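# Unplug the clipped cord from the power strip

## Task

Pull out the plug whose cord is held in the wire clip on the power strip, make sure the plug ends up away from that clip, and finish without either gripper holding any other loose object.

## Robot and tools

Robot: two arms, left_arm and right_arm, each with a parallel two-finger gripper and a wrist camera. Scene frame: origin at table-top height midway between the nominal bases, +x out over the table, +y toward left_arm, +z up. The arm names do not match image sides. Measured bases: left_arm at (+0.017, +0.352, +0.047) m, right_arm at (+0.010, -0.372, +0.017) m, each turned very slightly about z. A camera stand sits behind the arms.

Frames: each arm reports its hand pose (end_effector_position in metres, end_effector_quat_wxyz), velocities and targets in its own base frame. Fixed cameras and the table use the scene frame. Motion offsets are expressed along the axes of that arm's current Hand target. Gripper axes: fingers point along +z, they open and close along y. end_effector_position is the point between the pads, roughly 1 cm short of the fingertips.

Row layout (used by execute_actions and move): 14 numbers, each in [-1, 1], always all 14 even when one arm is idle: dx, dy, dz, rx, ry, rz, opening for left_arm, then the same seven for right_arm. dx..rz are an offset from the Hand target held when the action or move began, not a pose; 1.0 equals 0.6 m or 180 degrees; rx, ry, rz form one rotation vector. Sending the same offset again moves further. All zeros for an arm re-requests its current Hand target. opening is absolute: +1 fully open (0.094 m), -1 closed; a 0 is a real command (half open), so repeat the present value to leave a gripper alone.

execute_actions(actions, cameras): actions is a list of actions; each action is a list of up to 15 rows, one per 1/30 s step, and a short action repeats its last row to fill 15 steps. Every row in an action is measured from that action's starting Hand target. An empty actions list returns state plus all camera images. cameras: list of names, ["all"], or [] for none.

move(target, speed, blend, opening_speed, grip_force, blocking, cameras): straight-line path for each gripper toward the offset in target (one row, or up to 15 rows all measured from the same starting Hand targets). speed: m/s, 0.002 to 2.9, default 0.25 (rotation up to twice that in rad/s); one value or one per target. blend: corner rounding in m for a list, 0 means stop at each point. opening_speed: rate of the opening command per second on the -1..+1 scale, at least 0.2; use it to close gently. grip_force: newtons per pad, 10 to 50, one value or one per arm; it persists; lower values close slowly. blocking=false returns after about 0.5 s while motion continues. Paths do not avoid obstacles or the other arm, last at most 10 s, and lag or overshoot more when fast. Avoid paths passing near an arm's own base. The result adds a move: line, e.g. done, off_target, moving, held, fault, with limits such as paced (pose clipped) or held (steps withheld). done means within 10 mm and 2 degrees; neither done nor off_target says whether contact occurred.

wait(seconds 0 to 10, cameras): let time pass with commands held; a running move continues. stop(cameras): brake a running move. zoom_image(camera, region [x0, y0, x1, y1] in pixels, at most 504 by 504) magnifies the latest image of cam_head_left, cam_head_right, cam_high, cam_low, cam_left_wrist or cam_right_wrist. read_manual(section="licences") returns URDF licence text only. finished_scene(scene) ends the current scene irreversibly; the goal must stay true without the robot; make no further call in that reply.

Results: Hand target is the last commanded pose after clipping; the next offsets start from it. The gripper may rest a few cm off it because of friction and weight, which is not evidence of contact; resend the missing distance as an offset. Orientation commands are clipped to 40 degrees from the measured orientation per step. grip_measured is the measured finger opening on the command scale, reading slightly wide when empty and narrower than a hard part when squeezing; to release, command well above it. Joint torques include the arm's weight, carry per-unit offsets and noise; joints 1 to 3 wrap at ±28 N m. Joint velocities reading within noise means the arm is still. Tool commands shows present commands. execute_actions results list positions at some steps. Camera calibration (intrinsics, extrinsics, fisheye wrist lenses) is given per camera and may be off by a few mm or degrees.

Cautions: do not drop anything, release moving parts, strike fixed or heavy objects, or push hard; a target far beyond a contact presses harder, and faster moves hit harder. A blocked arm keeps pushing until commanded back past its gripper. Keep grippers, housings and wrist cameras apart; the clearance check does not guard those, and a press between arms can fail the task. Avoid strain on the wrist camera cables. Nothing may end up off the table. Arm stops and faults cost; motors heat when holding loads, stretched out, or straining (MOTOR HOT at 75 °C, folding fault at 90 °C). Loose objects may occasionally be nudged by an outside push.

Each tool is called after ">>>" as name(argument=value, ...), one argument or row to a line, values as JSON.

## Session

>>> execute_actions(
  actions=[],
  cameras=["all"],
)

Scene clock: 0.00 s.
left_arm: end_effector_position=(+0.3927, +0.0363, +0.0936) grip_measured=+1.000 end_effector_quat_wxyz=(+0.578, -0.084, +0.811, +0.029) | right_arm: end_effector_position=(+0.4001, -0.0028, +0.1330) grip_measured=+1.000 end_effector_quat_wxyz=(+0.635, +0.045, +0.767, -0.083)
Joint positions: left_arm=[0.041 1.543 0.348 0.857 -0.107 -0.09 0.094] | right_arm=[0.13 1.532 0.354 0.987 0.314 -0.012 0.094]
Joint velocities: within noise
Joint torques (N m): no reading
Heat: left arm: 34 °C; right arm: 33 °C.
Hand target: left_arm +0.3961, +0.0366, +0.1022; +0.588, -0.084, +0.804, +0.029 | right_arm +0.4013, -0.0029, +0.1369; +0.638, +0.047, +0.764, -0.083
Tool commands: left_gripper/opening=+1.0 right_gripper/opening=+1.0
camera_calibration:
cam_left_wrist: T_world_to_cam=[[0.236325, -0.965963, 0.105192, -0.0656366], [-0.824102, -0.25661, -0.504983, 0.389167], [0.514788, 0.0326514, -0.856695, -0.0152578], [0, 0, 0, 1]] pos_world=[0.344079, 0.0369596, 0.190356]
cam_right_wrist: T_world_to_cam=[[-0.121592, -0.983664, 0.132742, 0.0305472], [-0.782203, 0.0126318, -0.622896, 0.404453], [0.611044, -0.17957, -0.770961, -0.040164], [0, 0, 0, 1]] pos_world=[0.34462, 0.017727, 0.216912]

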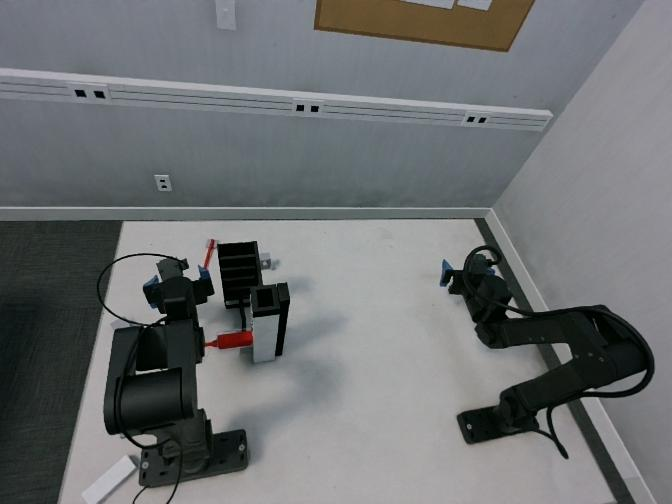

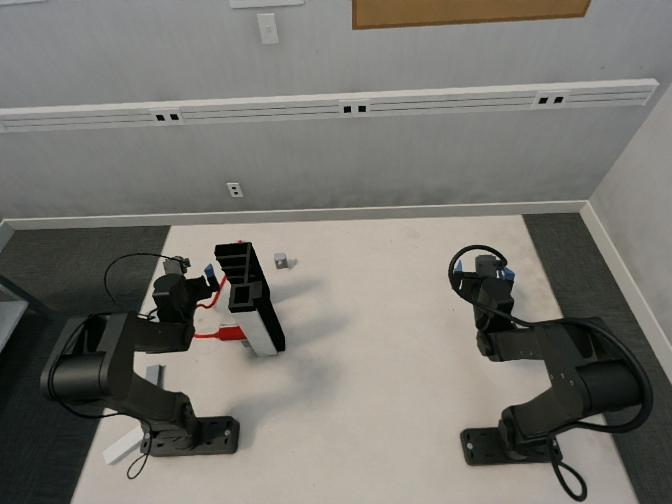

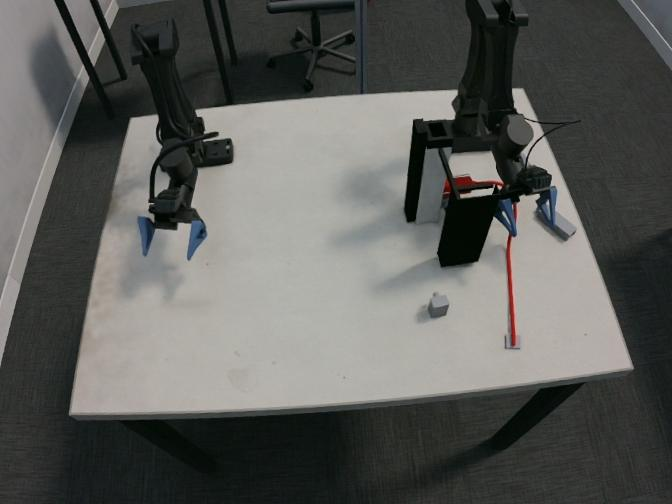

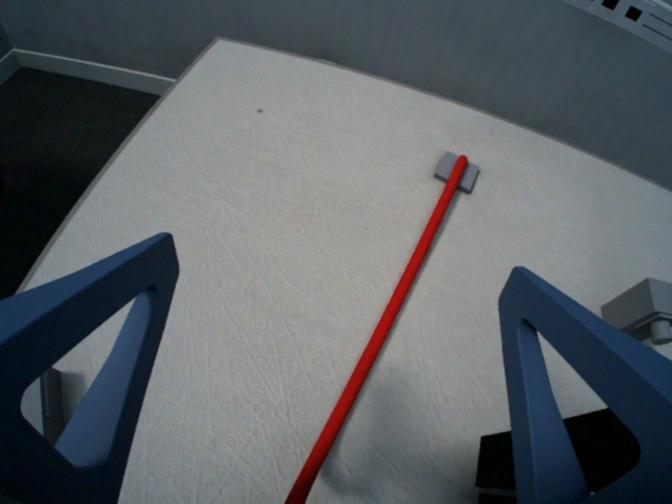

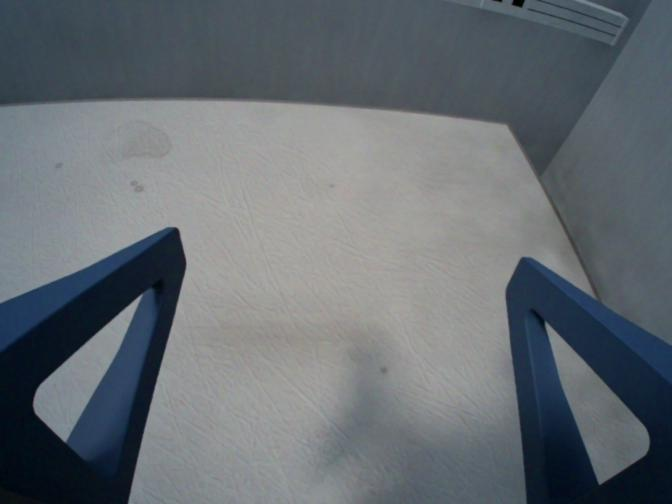

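>>> zoom_image(
  camera="cam_head_right",
  region=[180, 230, 300, 370],
)

>>> zoom_image(
  camera="cam_high",
  region=[390, 100, 530, 270],
)

>>> zoom_image(
  camera="cam_head_left",
  region=[190, 230, 310, 370],
)

Scaled by 3.600 from the camera's 672x504 image, which has a finer 960x720 frame.

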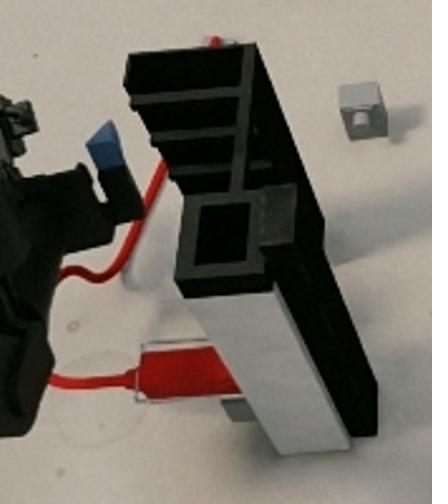

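Scaled by 2.965 from the camera's 672x504 image, which has a finer 960x720 frame.

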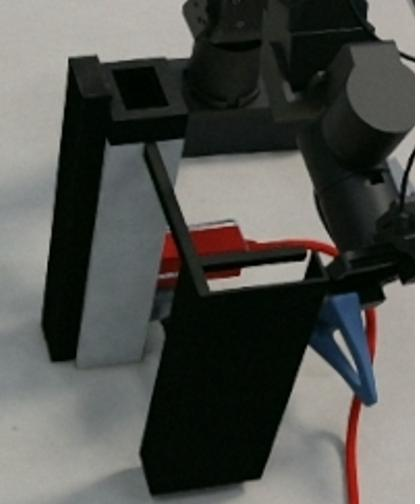

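Scaled by 3.600 from the camera's 672x504 image, which has a finer 960x720 frame.

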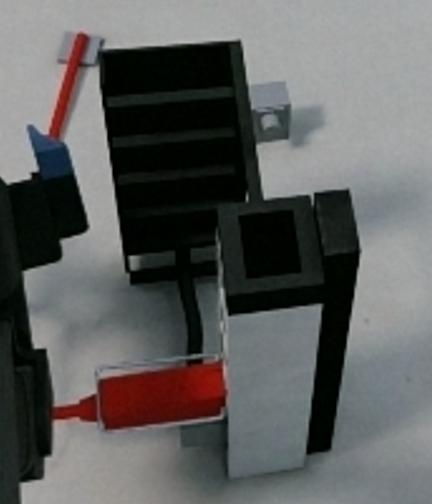

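>>> move(
  target=[
    [-0.1153,0.0378,-0.1818,-0.1053,0.2145,-0.2224,0.3, 0,0,0,0,0,0,1.0],
    [0.0685,-0.0050,-0.2808,-0.2105,0.4289,-0.4448,0.3, 0,0,0,0,0,0,1.0],
  ],
  speed=0.45,
  blend=[0.06,0],
  cameras=["cam_left_wrist"],
)

Scene clock: 114.47 s.
left_arm: end_effector_position=(+0.2324, +0.0075, +0.1174) grip_measured=+0.303 end_effector_quat_wxyz=(+0.136, +0.685, -0.698, +0.156) | right_arm: end_effector_position=(+0.4001, -0.0028, +0.1330) grip_measured=+1.000 end_effector_quat_wxyz=(+0.635, +0.045, +0.767, -0.083)
Joint positions: left_arm=[0.335 1.495 1.136 -1.332 0.401 -1.192 0.061] | right_arm=[0.13 1.532 0.354 0.987 0.314 -0.012 0.094]
Joint torques (N m): left_arm=[0.57 -3.37 4.29 -0.26 0.26 -0.1] | right_arm=[0.02 -5.7 7.17 2.04 0.06 -0.04]
Heat: left arm: 36 °C; right arm: 36 °C.
Hand target: left_arm +0.2260, +0.0049, +0.1148; +0.152, +0.690, -0.690, +0.154 | right_arm +0.4013, -0.0029, +0.1369; +0.638, +0.047, +0.764, -0.083
Off the commanded pose: left_arm 0.007 m, 2 deg | right_arm 0.004 m, 1 deg.
move: done
camera_calibration:
cam_left_wrist: T_world_to_cam=[[0.998453, 0.0383506, -0.0402563, -0.225639], [0.0530667, -0.441262, 0.895808, -0.105258], [0.0165911, -0.896558, -0.442615, 0.162759], [0, 0, 0, 1]] pos_world=[0.228175, 0.10813, 0.157247]
Images, in order (width x height): cam_left_wrist 672x504.

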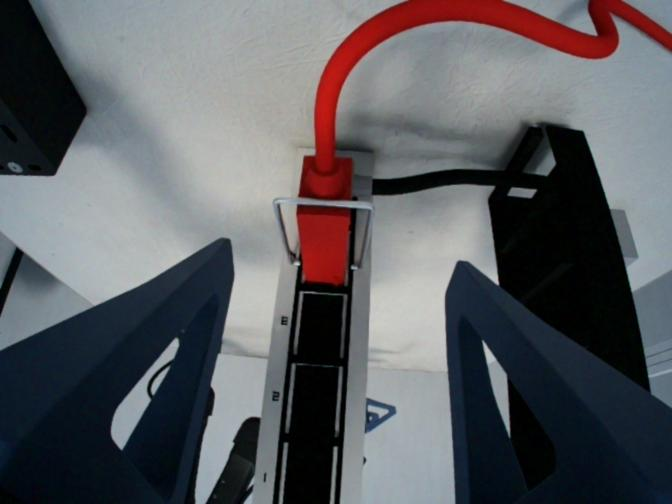

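>>> move(
  target=[
    [0.0544,0.0042,0.1391,0,0,0,0.45, 0,0,0,0,0,0,1.0],
    [0.0544,0.0042,0.1391,0,0,0,-0.06, 0,0,0,0,0,0,1.0],
    [0.0923,0.0042,0.0777,0,0,0,-0.06, 0,0,0,0,0,0,1.0],
    [0.1623,0.0042,0.0460,0,0,0,-0.06, 0,0,0,0,0,0,1.0],
    [0.1495,0.0042,0.0675,0,0,0,-0.06, 0,0,0,0,0,0,1.0],
    [0.1495,0.0042,0.0675,0,0,0,0.45, 0,0,0,0,0,0,1.0],
    [0.1495,0.0042,-0.0158,0,0,0,0.45, 0,0,0,0,0,0,1.0],
    [0.0491,0.0042,-0.0069,0,0,0,0.45, 0,0,0,0,0,0,1.0],
  ],
  speed=[0.14,0.1,0.1,0.1,0.1,0.1,0.15,0.2],
  blend=[0,0,0.015,0,0,0,0.02,0],
  grip_force=20,
  cameras=["cam_left_wrist"],
)

Scene clock: 160.60 s.
left_arm: end_effector_position=(+0.2307, -0.0193, +0.1354) grip_measured=+0.447 end_effector_quat_wxyz=(+0.138, +0.689, -0.692, +0.163) | right_arm: end_effector_position=(+0.4001, -0.0028, +0.1330) grip_measured=+1.000 end_effector_quat_wxyz=(+0.635, +0.045, +0.767, -0.083)
Joint positions: left_arm=[0.239 1.437 1.154 -1.36 0.425 -1.313 0.068] | right_arm=[0.13 1.532 0.354 0.987 0.314 -0.012 0.094]
Joint torques (N m): left_arm=[0.32 -2.85 4.33 -0.18 0.15 0.09] | right_arm=[0.02 -5.7 7.16 2.05 0.06 -0.04]
Heat: left arm: 36 °C; right arm: 38 °C.
Hand target: left_arm +0.2235, -0.0201, +0.1310; +0.152, +0.691, -0.690, +0.153 | right_arm +0.4013, -0.0029, +0.1369; +0.638, +0.047, +0.764, -0.083
Off the commanded pose: left_arm 0.008 m, 2 deg | right_arm 0.004 m, 1 deg.
grip_force (N): 20, 20
move: done
camera_calibration:
cam_left_wrist: T_world_to_cam=[[0.997854, 0.0530734, -0.0383465, -0.222037], [0.0574619, -0.429049, 0.901452, -0.134692], [0.0313906, -0.901721, -0.431178, 0.141588], [0, 0, 0, 1]] pos_world=[0.224855, 0.0816678, 0.173954]
Images, in order (width x height): cam_left_wrist 672x504.

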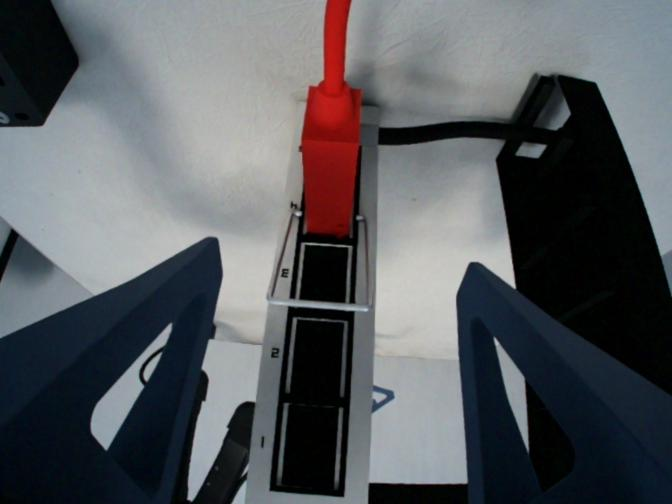

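>>> move(
  target=[
    [-0.0012,0.0083,0.1595,0,0,0,0.45, 0,0,0,0,0,0,1.0],
    [-0.0012,0.0083,0.1595,0,0,0,-0.7, 0,0,0,0,0,0,1.0],
    [-0.1582,0.0083,0.0825,0,0,0,-0.7, 0,0,0,0,0,0,1.0],
  ],
  speed=[0.12,0.1,0.08],
  grip_force=50,
  opening_speed=1.0,
  cameras=["cam_left_wrist"],
)

Scene clock: 188.13 s.
left_arm: end_effector_position=(+0.2167, +0.0415, +0.0404) grip_measured=-0.485 end_effector_quat_wxyz=(+0.150, +0.688, -0.692, +0.157) | right_arm: end_effector_position=(+0.4001, -0.0028, +0.1330) grip_measured=+1.000 end_effector_quat_wxyz=(+0.635, +0.045, +0.767, -0.083)
Joint positions: left_arm=[0.497 1.621 0.93 -1.091 0.386 -1.027 0.024] | right_arm=[0.13 1.532 0.354 0.987 0.314 -0.012 0.094]
Joint torques (N m): left_arm=[0.66 -3.49 7.19 -0.58 0.08 -0.02] | right_arm=[0.02 -5.7 7.16 2.04 0.06 -0.04]
Heat: left arm: 36 °C; right arm: 39 °C.
Hand target: left_arm +0.2187, +0.0451, +0.0461; +0.152, +0.691, -0.690, +0.154 | right_arm +0.4013, -0.0029, +0.1369; +0.638, +0.047, +0.764, -0.083
Off the commanded pose: left_arm 0.007 m, 1 deg | right_arm 0.004 m, 1 deg.
move: done
camera_calibration:
cam_left_wrist: T_world_to_cam=[[0.996992, 0.045655, -0.0626267, -0.213478], [0.0760755, -0.422208, 0.903301, -0.0265211], [0.0147987, -0.905348, -0.424412, 0.159335], [0, 0, 0, 1]] pos_world=[0.212496, 0.142803, 0.0782108]
Images, in order (width x height): cam_left_wrist 672x504.

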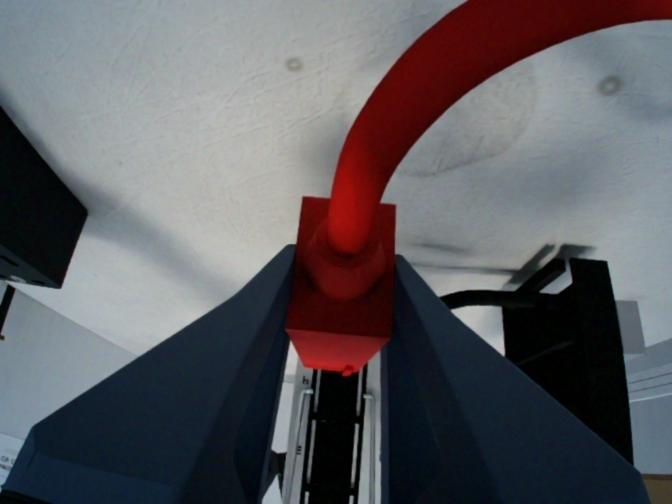

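>>> execute_actions(
  actions=[],
  cameras=["cam_high","cam_head_left","cam_head_right"],
)

>>> zoom_image(
  camera="cam_high",
  region=[440, 110, 620, 270],
)

>>> zoom_image(
  camera="cam_head_left",
  region=[80, 230, 290, 400],
)

Scene clock: 224.60 s.
left_arm: end_effector_position=(+0.2167, +0.0414, +0.0404) grip_measured=-0.485 end_effector_quat_wxyz=(+0.150, +0.688, -0.692, +0.157) | right_arm: end_effector_position=(+0.4001, -0.0028, +0.1330) grip_measured=+1.000 end_effector_quat_wxyz=(+0.635, +0.045, +0.767, -0.083)
Joint positions: left_arm=[0.497 1.621 0.93 -1.092 0.386 -1.027 0.024] | right_arm=[0.13 1.532 0.354 0.987 0.314 -0.012 0.094]
Joint velocities: within noise
Joint torques (N m): left_arm=[0.66 -3.48 7.2 -0.6 0.1 -0.02] | right_arm=[0.03 -5.68 7.19 2.05 0.06 -0.04]
Heat: left arm: 39 °C; right arm: 40 °C.
Hand target: left_arm +0.2186, +0.0451, +0.0461; +0.152, +0.691, -0.690, +0.153 | right_arm +0.4013, -0.0029, +0.1369; +0.638, +0.047, +0.764, -0.083
Tool commands: left_gripper/opening=-0.7 right_gripper/opening=+1.0
Off the commanded pose: left_arm 0.007 m, 1 deg | right_arm 0.004 m, 1 deg.
Images, in order (width x height): cam_head_left 672x504, cam_head_right 672x504, cam_high 672x504.

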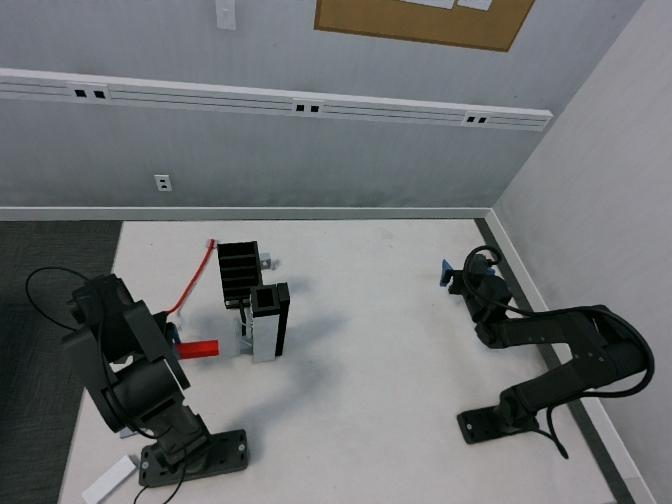

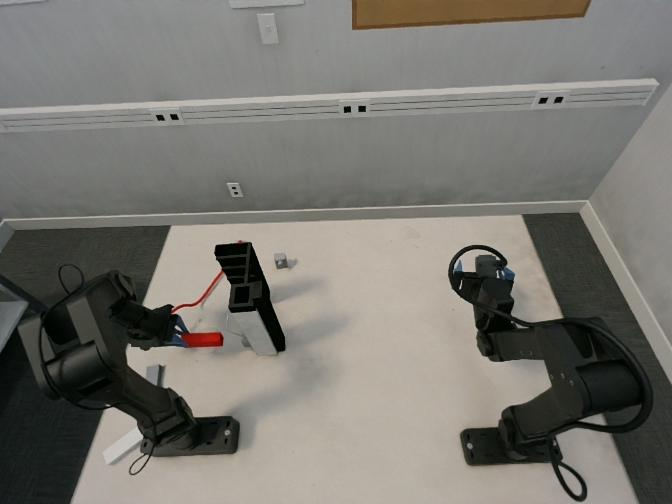

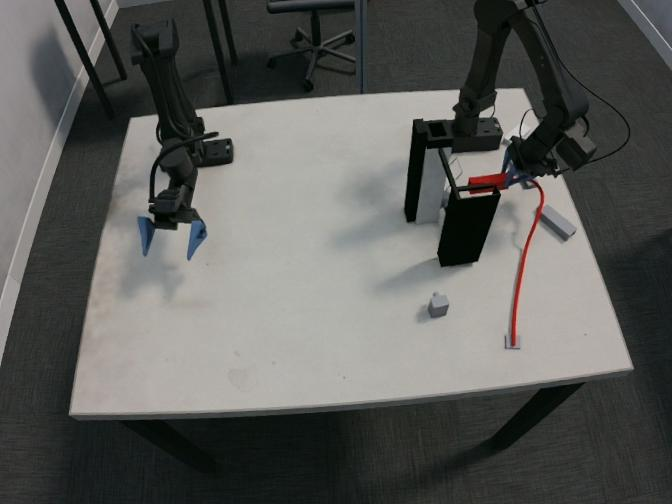

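Scaled by 2.800 from the camera's 672x504 image, which has a finer 960x720 frame.

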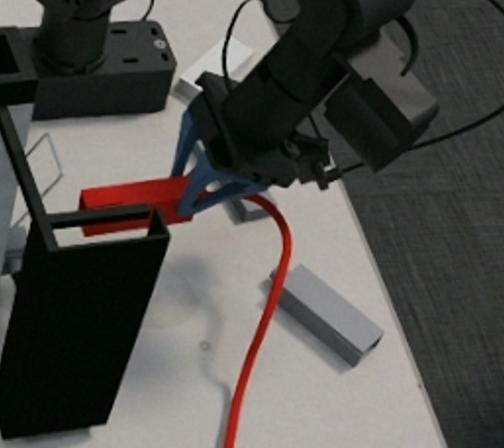

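Scaled by 2.400 from the camera's 672x504 image, which has a finer 960x720 frame.

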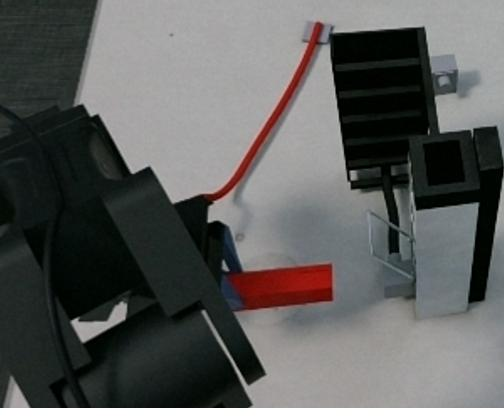

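>>> move(
  target=[
    [0.0373,-0.0172,0.0358,0,0,0,-0.7, 0,0,0,0,0,0,1.0],
    [0.0048,-0.0172,0.1053,0,0,0,-0.7, 0,0,0,0,0,0,1.0],
    [-0.0065,-0.0172,0.1295,0,0,0,-0.7, 0,0,0,0,0,0,1.0],
  ],
  speed=[0.12,0.1,0.03],
  blend=[0.015,0.003,0],
  cameras=["cam_left_wrist","cam_high"],
)

Scene clock: 280.13 s.
left_arm: end_effector_position=(+0.2297, +0.0175, -0.0198) grip_measured=-0.485 end_effector_quat_wxyz=(+0.152, +0.690, -0.691, +0.154) | right_arm: end_effector_position=(+0.4001, -0.0028, +0.1330) grip_measured=+1.000 end_effector_quat_wxyz=(+0.635, +0.045, +0.767, -0.083)
Joint positions: left_arm=[0.384 1.757 0.804 -0.787 0.403 -1.151 0.024] | right_arm=[0.13 1.532 0.354 0.987 0.314 -0.012 0.094]
Joint torques (N m): left_arm=[-0.36 -3.47 3.1 0.12 0.17 -0.1] | right_arm=[0.01 -5.68 7.19 2.04 0.06 -0.05]
Heat: left arm: 39 °C; right arm: 41 °C.
Hand target: left_arm +0.2290, +0.0158, -0.0260; +0.152, +0.691, -0.690, +0.153 | right_arm +0.4013, -0.0029, +0.1369; +0.638, +0.047, +0.764, -0.083
Off the commanded pose: left_arm 0.006 m, 0 deg | right_arm 0.004 m, 1 deg.
move: done
camera_calibration:
cam_left_wrist: T_world_to_cam=[[0.996433, 0.0477713, -0.0695699, -0.22911], [0.0832891, -0.423811, 0.901913, 0.0151228], [0.0136011, -0.90449, -0.426277, 0.112152], [0, 0, 0, 1]] pos_world=[0.225507, 0.118794, 0.0182293]
Images, in order (width x height): cam_high 672x504, cam_left_wrist 672x504.

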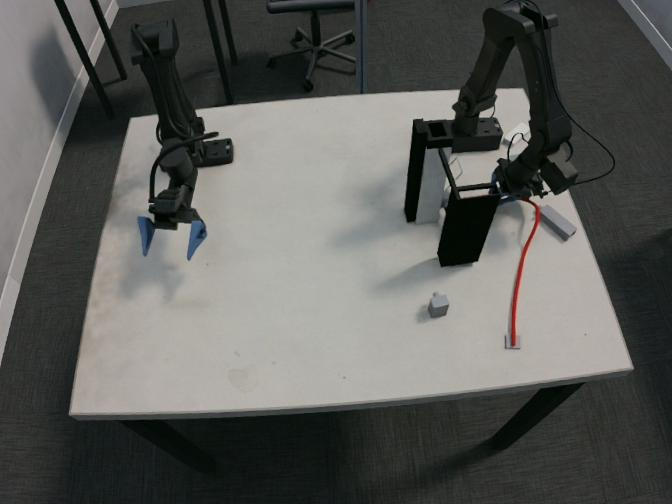

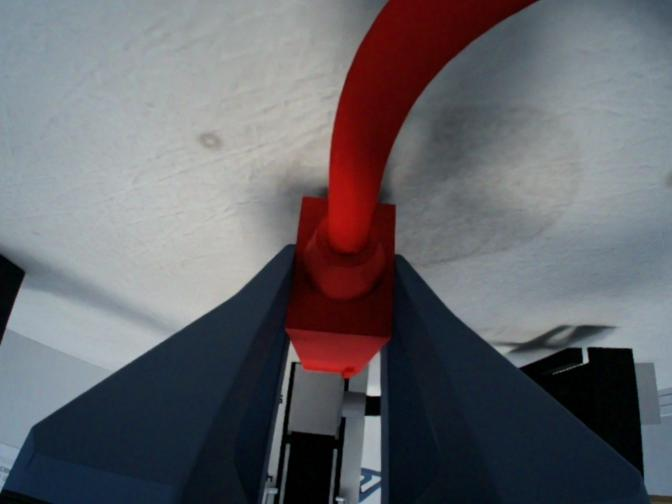

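>>> move(
  target=[
    [-0.0042,0,0.0091,0,0,0,-0.7, 0,0,0,0,0,0,1.0],
    [0.0014,0,-0.0030,0,0,0,-0.25, 0,0,0,0,0,0,1.0],
    [0.0014,0,-0.0030,0,0,0,0.3, 0,0,0,0,0,0,1.0],
    [0.0014,0,-0.1697,0,0,0,0.3, 0,0,0,0,0,0,1.0],
  ],
  speed=[0.03,0.05,0.05,0.12],
  opening_speed=0.6,
  cameras=["cam_left_wrist","cam_high"],
)

Scene clock: 299.03 s.
left_arm: end_effector_position=(+0.2238, +0.0523, +0.0562) grip_measured=+0.297 end_effector_quat_wxyz=(+0.171, +0.692, -0.685, +0.151) | right_arm: end_effector_position=(+0.4001, -0.0028, +0.1330) grip_measured=+1.000 end_effector_quat_wxyz=(+0.635, +0.045, +0.767, -0.083)
Joint positions: left_arm=[0.521 1.68 1.052 -1.206 0.381 -1.007 0.061] | right_arm=[0.13 1.532 0.354 0.987 0.314 -0.012 0.094]
Joint torques (N m): left_arm=[0.49 -6.22 6.97 -0.54 0.07 0.06] | right_arm=[0.03 -5.71 7.16 2.04 0.06 -0.05]
Heat: left arm: 36 °C; right arm: 41 °C.
Hand target: left_arm +0.2289, +0.0580, +0.0667; +0.152, +0.690, -0.690, +0.153 | right_arm +0.4013, -0.0029, +0.1369; +0.638, +0.047, +0.764, -0.083
Off the commanded pose: left_arm 0.013 m, 2 deg | right_arm 0.004 m, 1 deg.
move: off_target (left_arm)
camera_calibration:
cam_left_wrist: T_world_to_cam=[[0.993483, 0.0493196, -0.102758, -0.217229], [0.113927, -0.401949, 0.908547, -0.0465895], [0.00350566, -0.914333, -0.404948, 0.177716], [0, 0, 0, 1]] pos_world=[0.220498, 0.154479, 0.0919726]
Images, in order (width x height): cam_high 672x504, cam_left_wrist 672x504.

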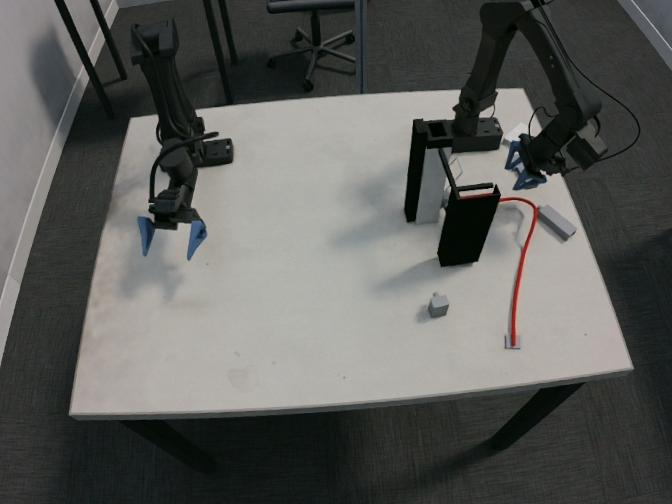

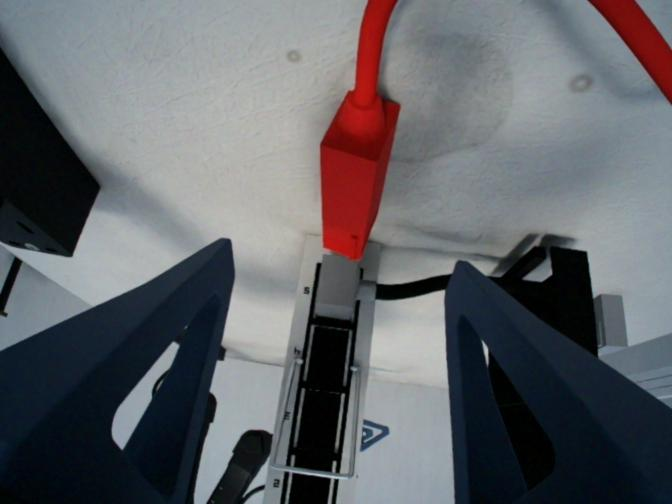

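>>> execute_actions(
  actions=[],
  cameras=["cam_head_left", "cam_high", "cam_left_wrist"],
)

Scene clock: 310.13 s.
left_arm: end_effector_position=(+0.2237, +0.0523, +0.0562) grip_measured=+0.297 end_effector_quat_wxyz=(+0.171, +0.692, -0.685, +0.151) | right_arm: end_effector_position=(+0.4001, -0.0028, +0.1330) grip_measured=+1.000 end_effector_quat_wxyz=(+0.635, +0.045, +0.767, -0.083)
Joint positions: left_arm=[0.521 1.68 1.052 -1.207 0.381 -1.007 0.061] | right_arm=[0.13 1.532 0.354 0.987 0.314 -0.012 0.094]
Joint velocities: within noise
Joint torques (N m): left_arm=[0.58 -6.22 6.91 -0.51 0.08 0.03] | right_arm=[0.02 -5.68 7.17 2.05 0.07 -0.06]
Heat: left arm: 37 °C; right arm: 41 °C.
Hand target: left_arm +0.2289, +0.0580, +0.0667; +0.152, +0.690, -0.690, +0.153 | right_arm +0.4013, -0.0029, +0.1369; +0.638, +0.047, +0.764, -0.083
Tool commands: left_gripper/opening=+0.3 right_gripper/opening=+1.0
Off the commanded pose: left_arm 0.013 m, 2 deg | right_arm 0.004 m, 1 deg.
camera_calibration:
cam_left_wrist: T_world_to_cam=[[0.99345, 0.0492342, -0.103119, -0.217073], [0.114222, -0.401753, 0.908597, -0.0467164], [0.00330571, -0.914423, -0.404745, 0.177665], [0, 0, 0, 1]] pos_world=[0.2204, 0.15438, 0.0919711]
Images, in order (width x height): cam_head_left 672x504, cam_high 672x504, cam_left_wrist 672x504.

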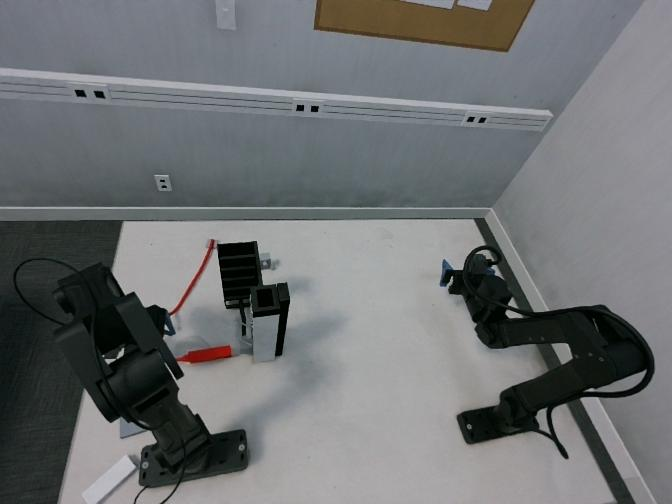

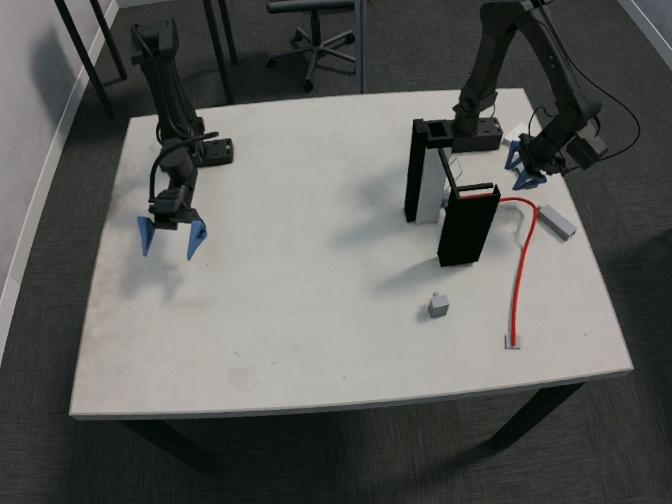

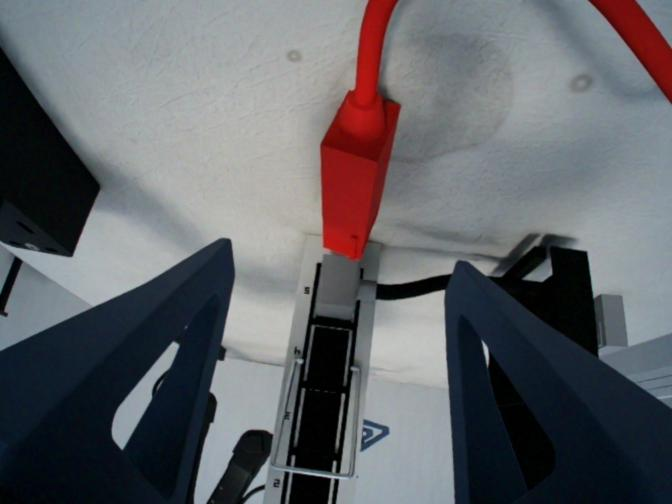

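>>> zoom_image(
  camera="cam_head_left",
  region=[150, 290, 310, 410],
)

>>> zoom_image(
  camera="cam_left_wrist",
  region=[250, 80, 450, 330],
)

Scaled by 3.150 from the camera's 672x504 image, which has a finer 960x720 frame.

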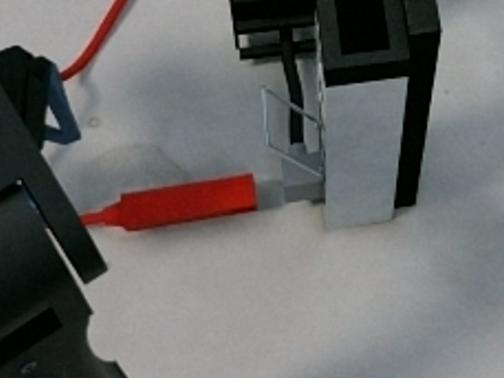

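Scaled by 2.016 from the camera's 672x504 image, which has a finer 960x720 frame.

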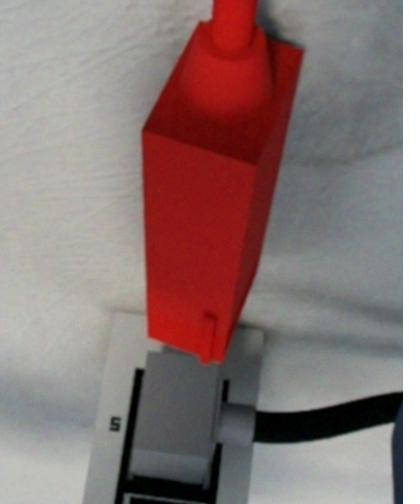

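>>> finished_scene(
  scene=2,
)

The scene is finished: the task was done.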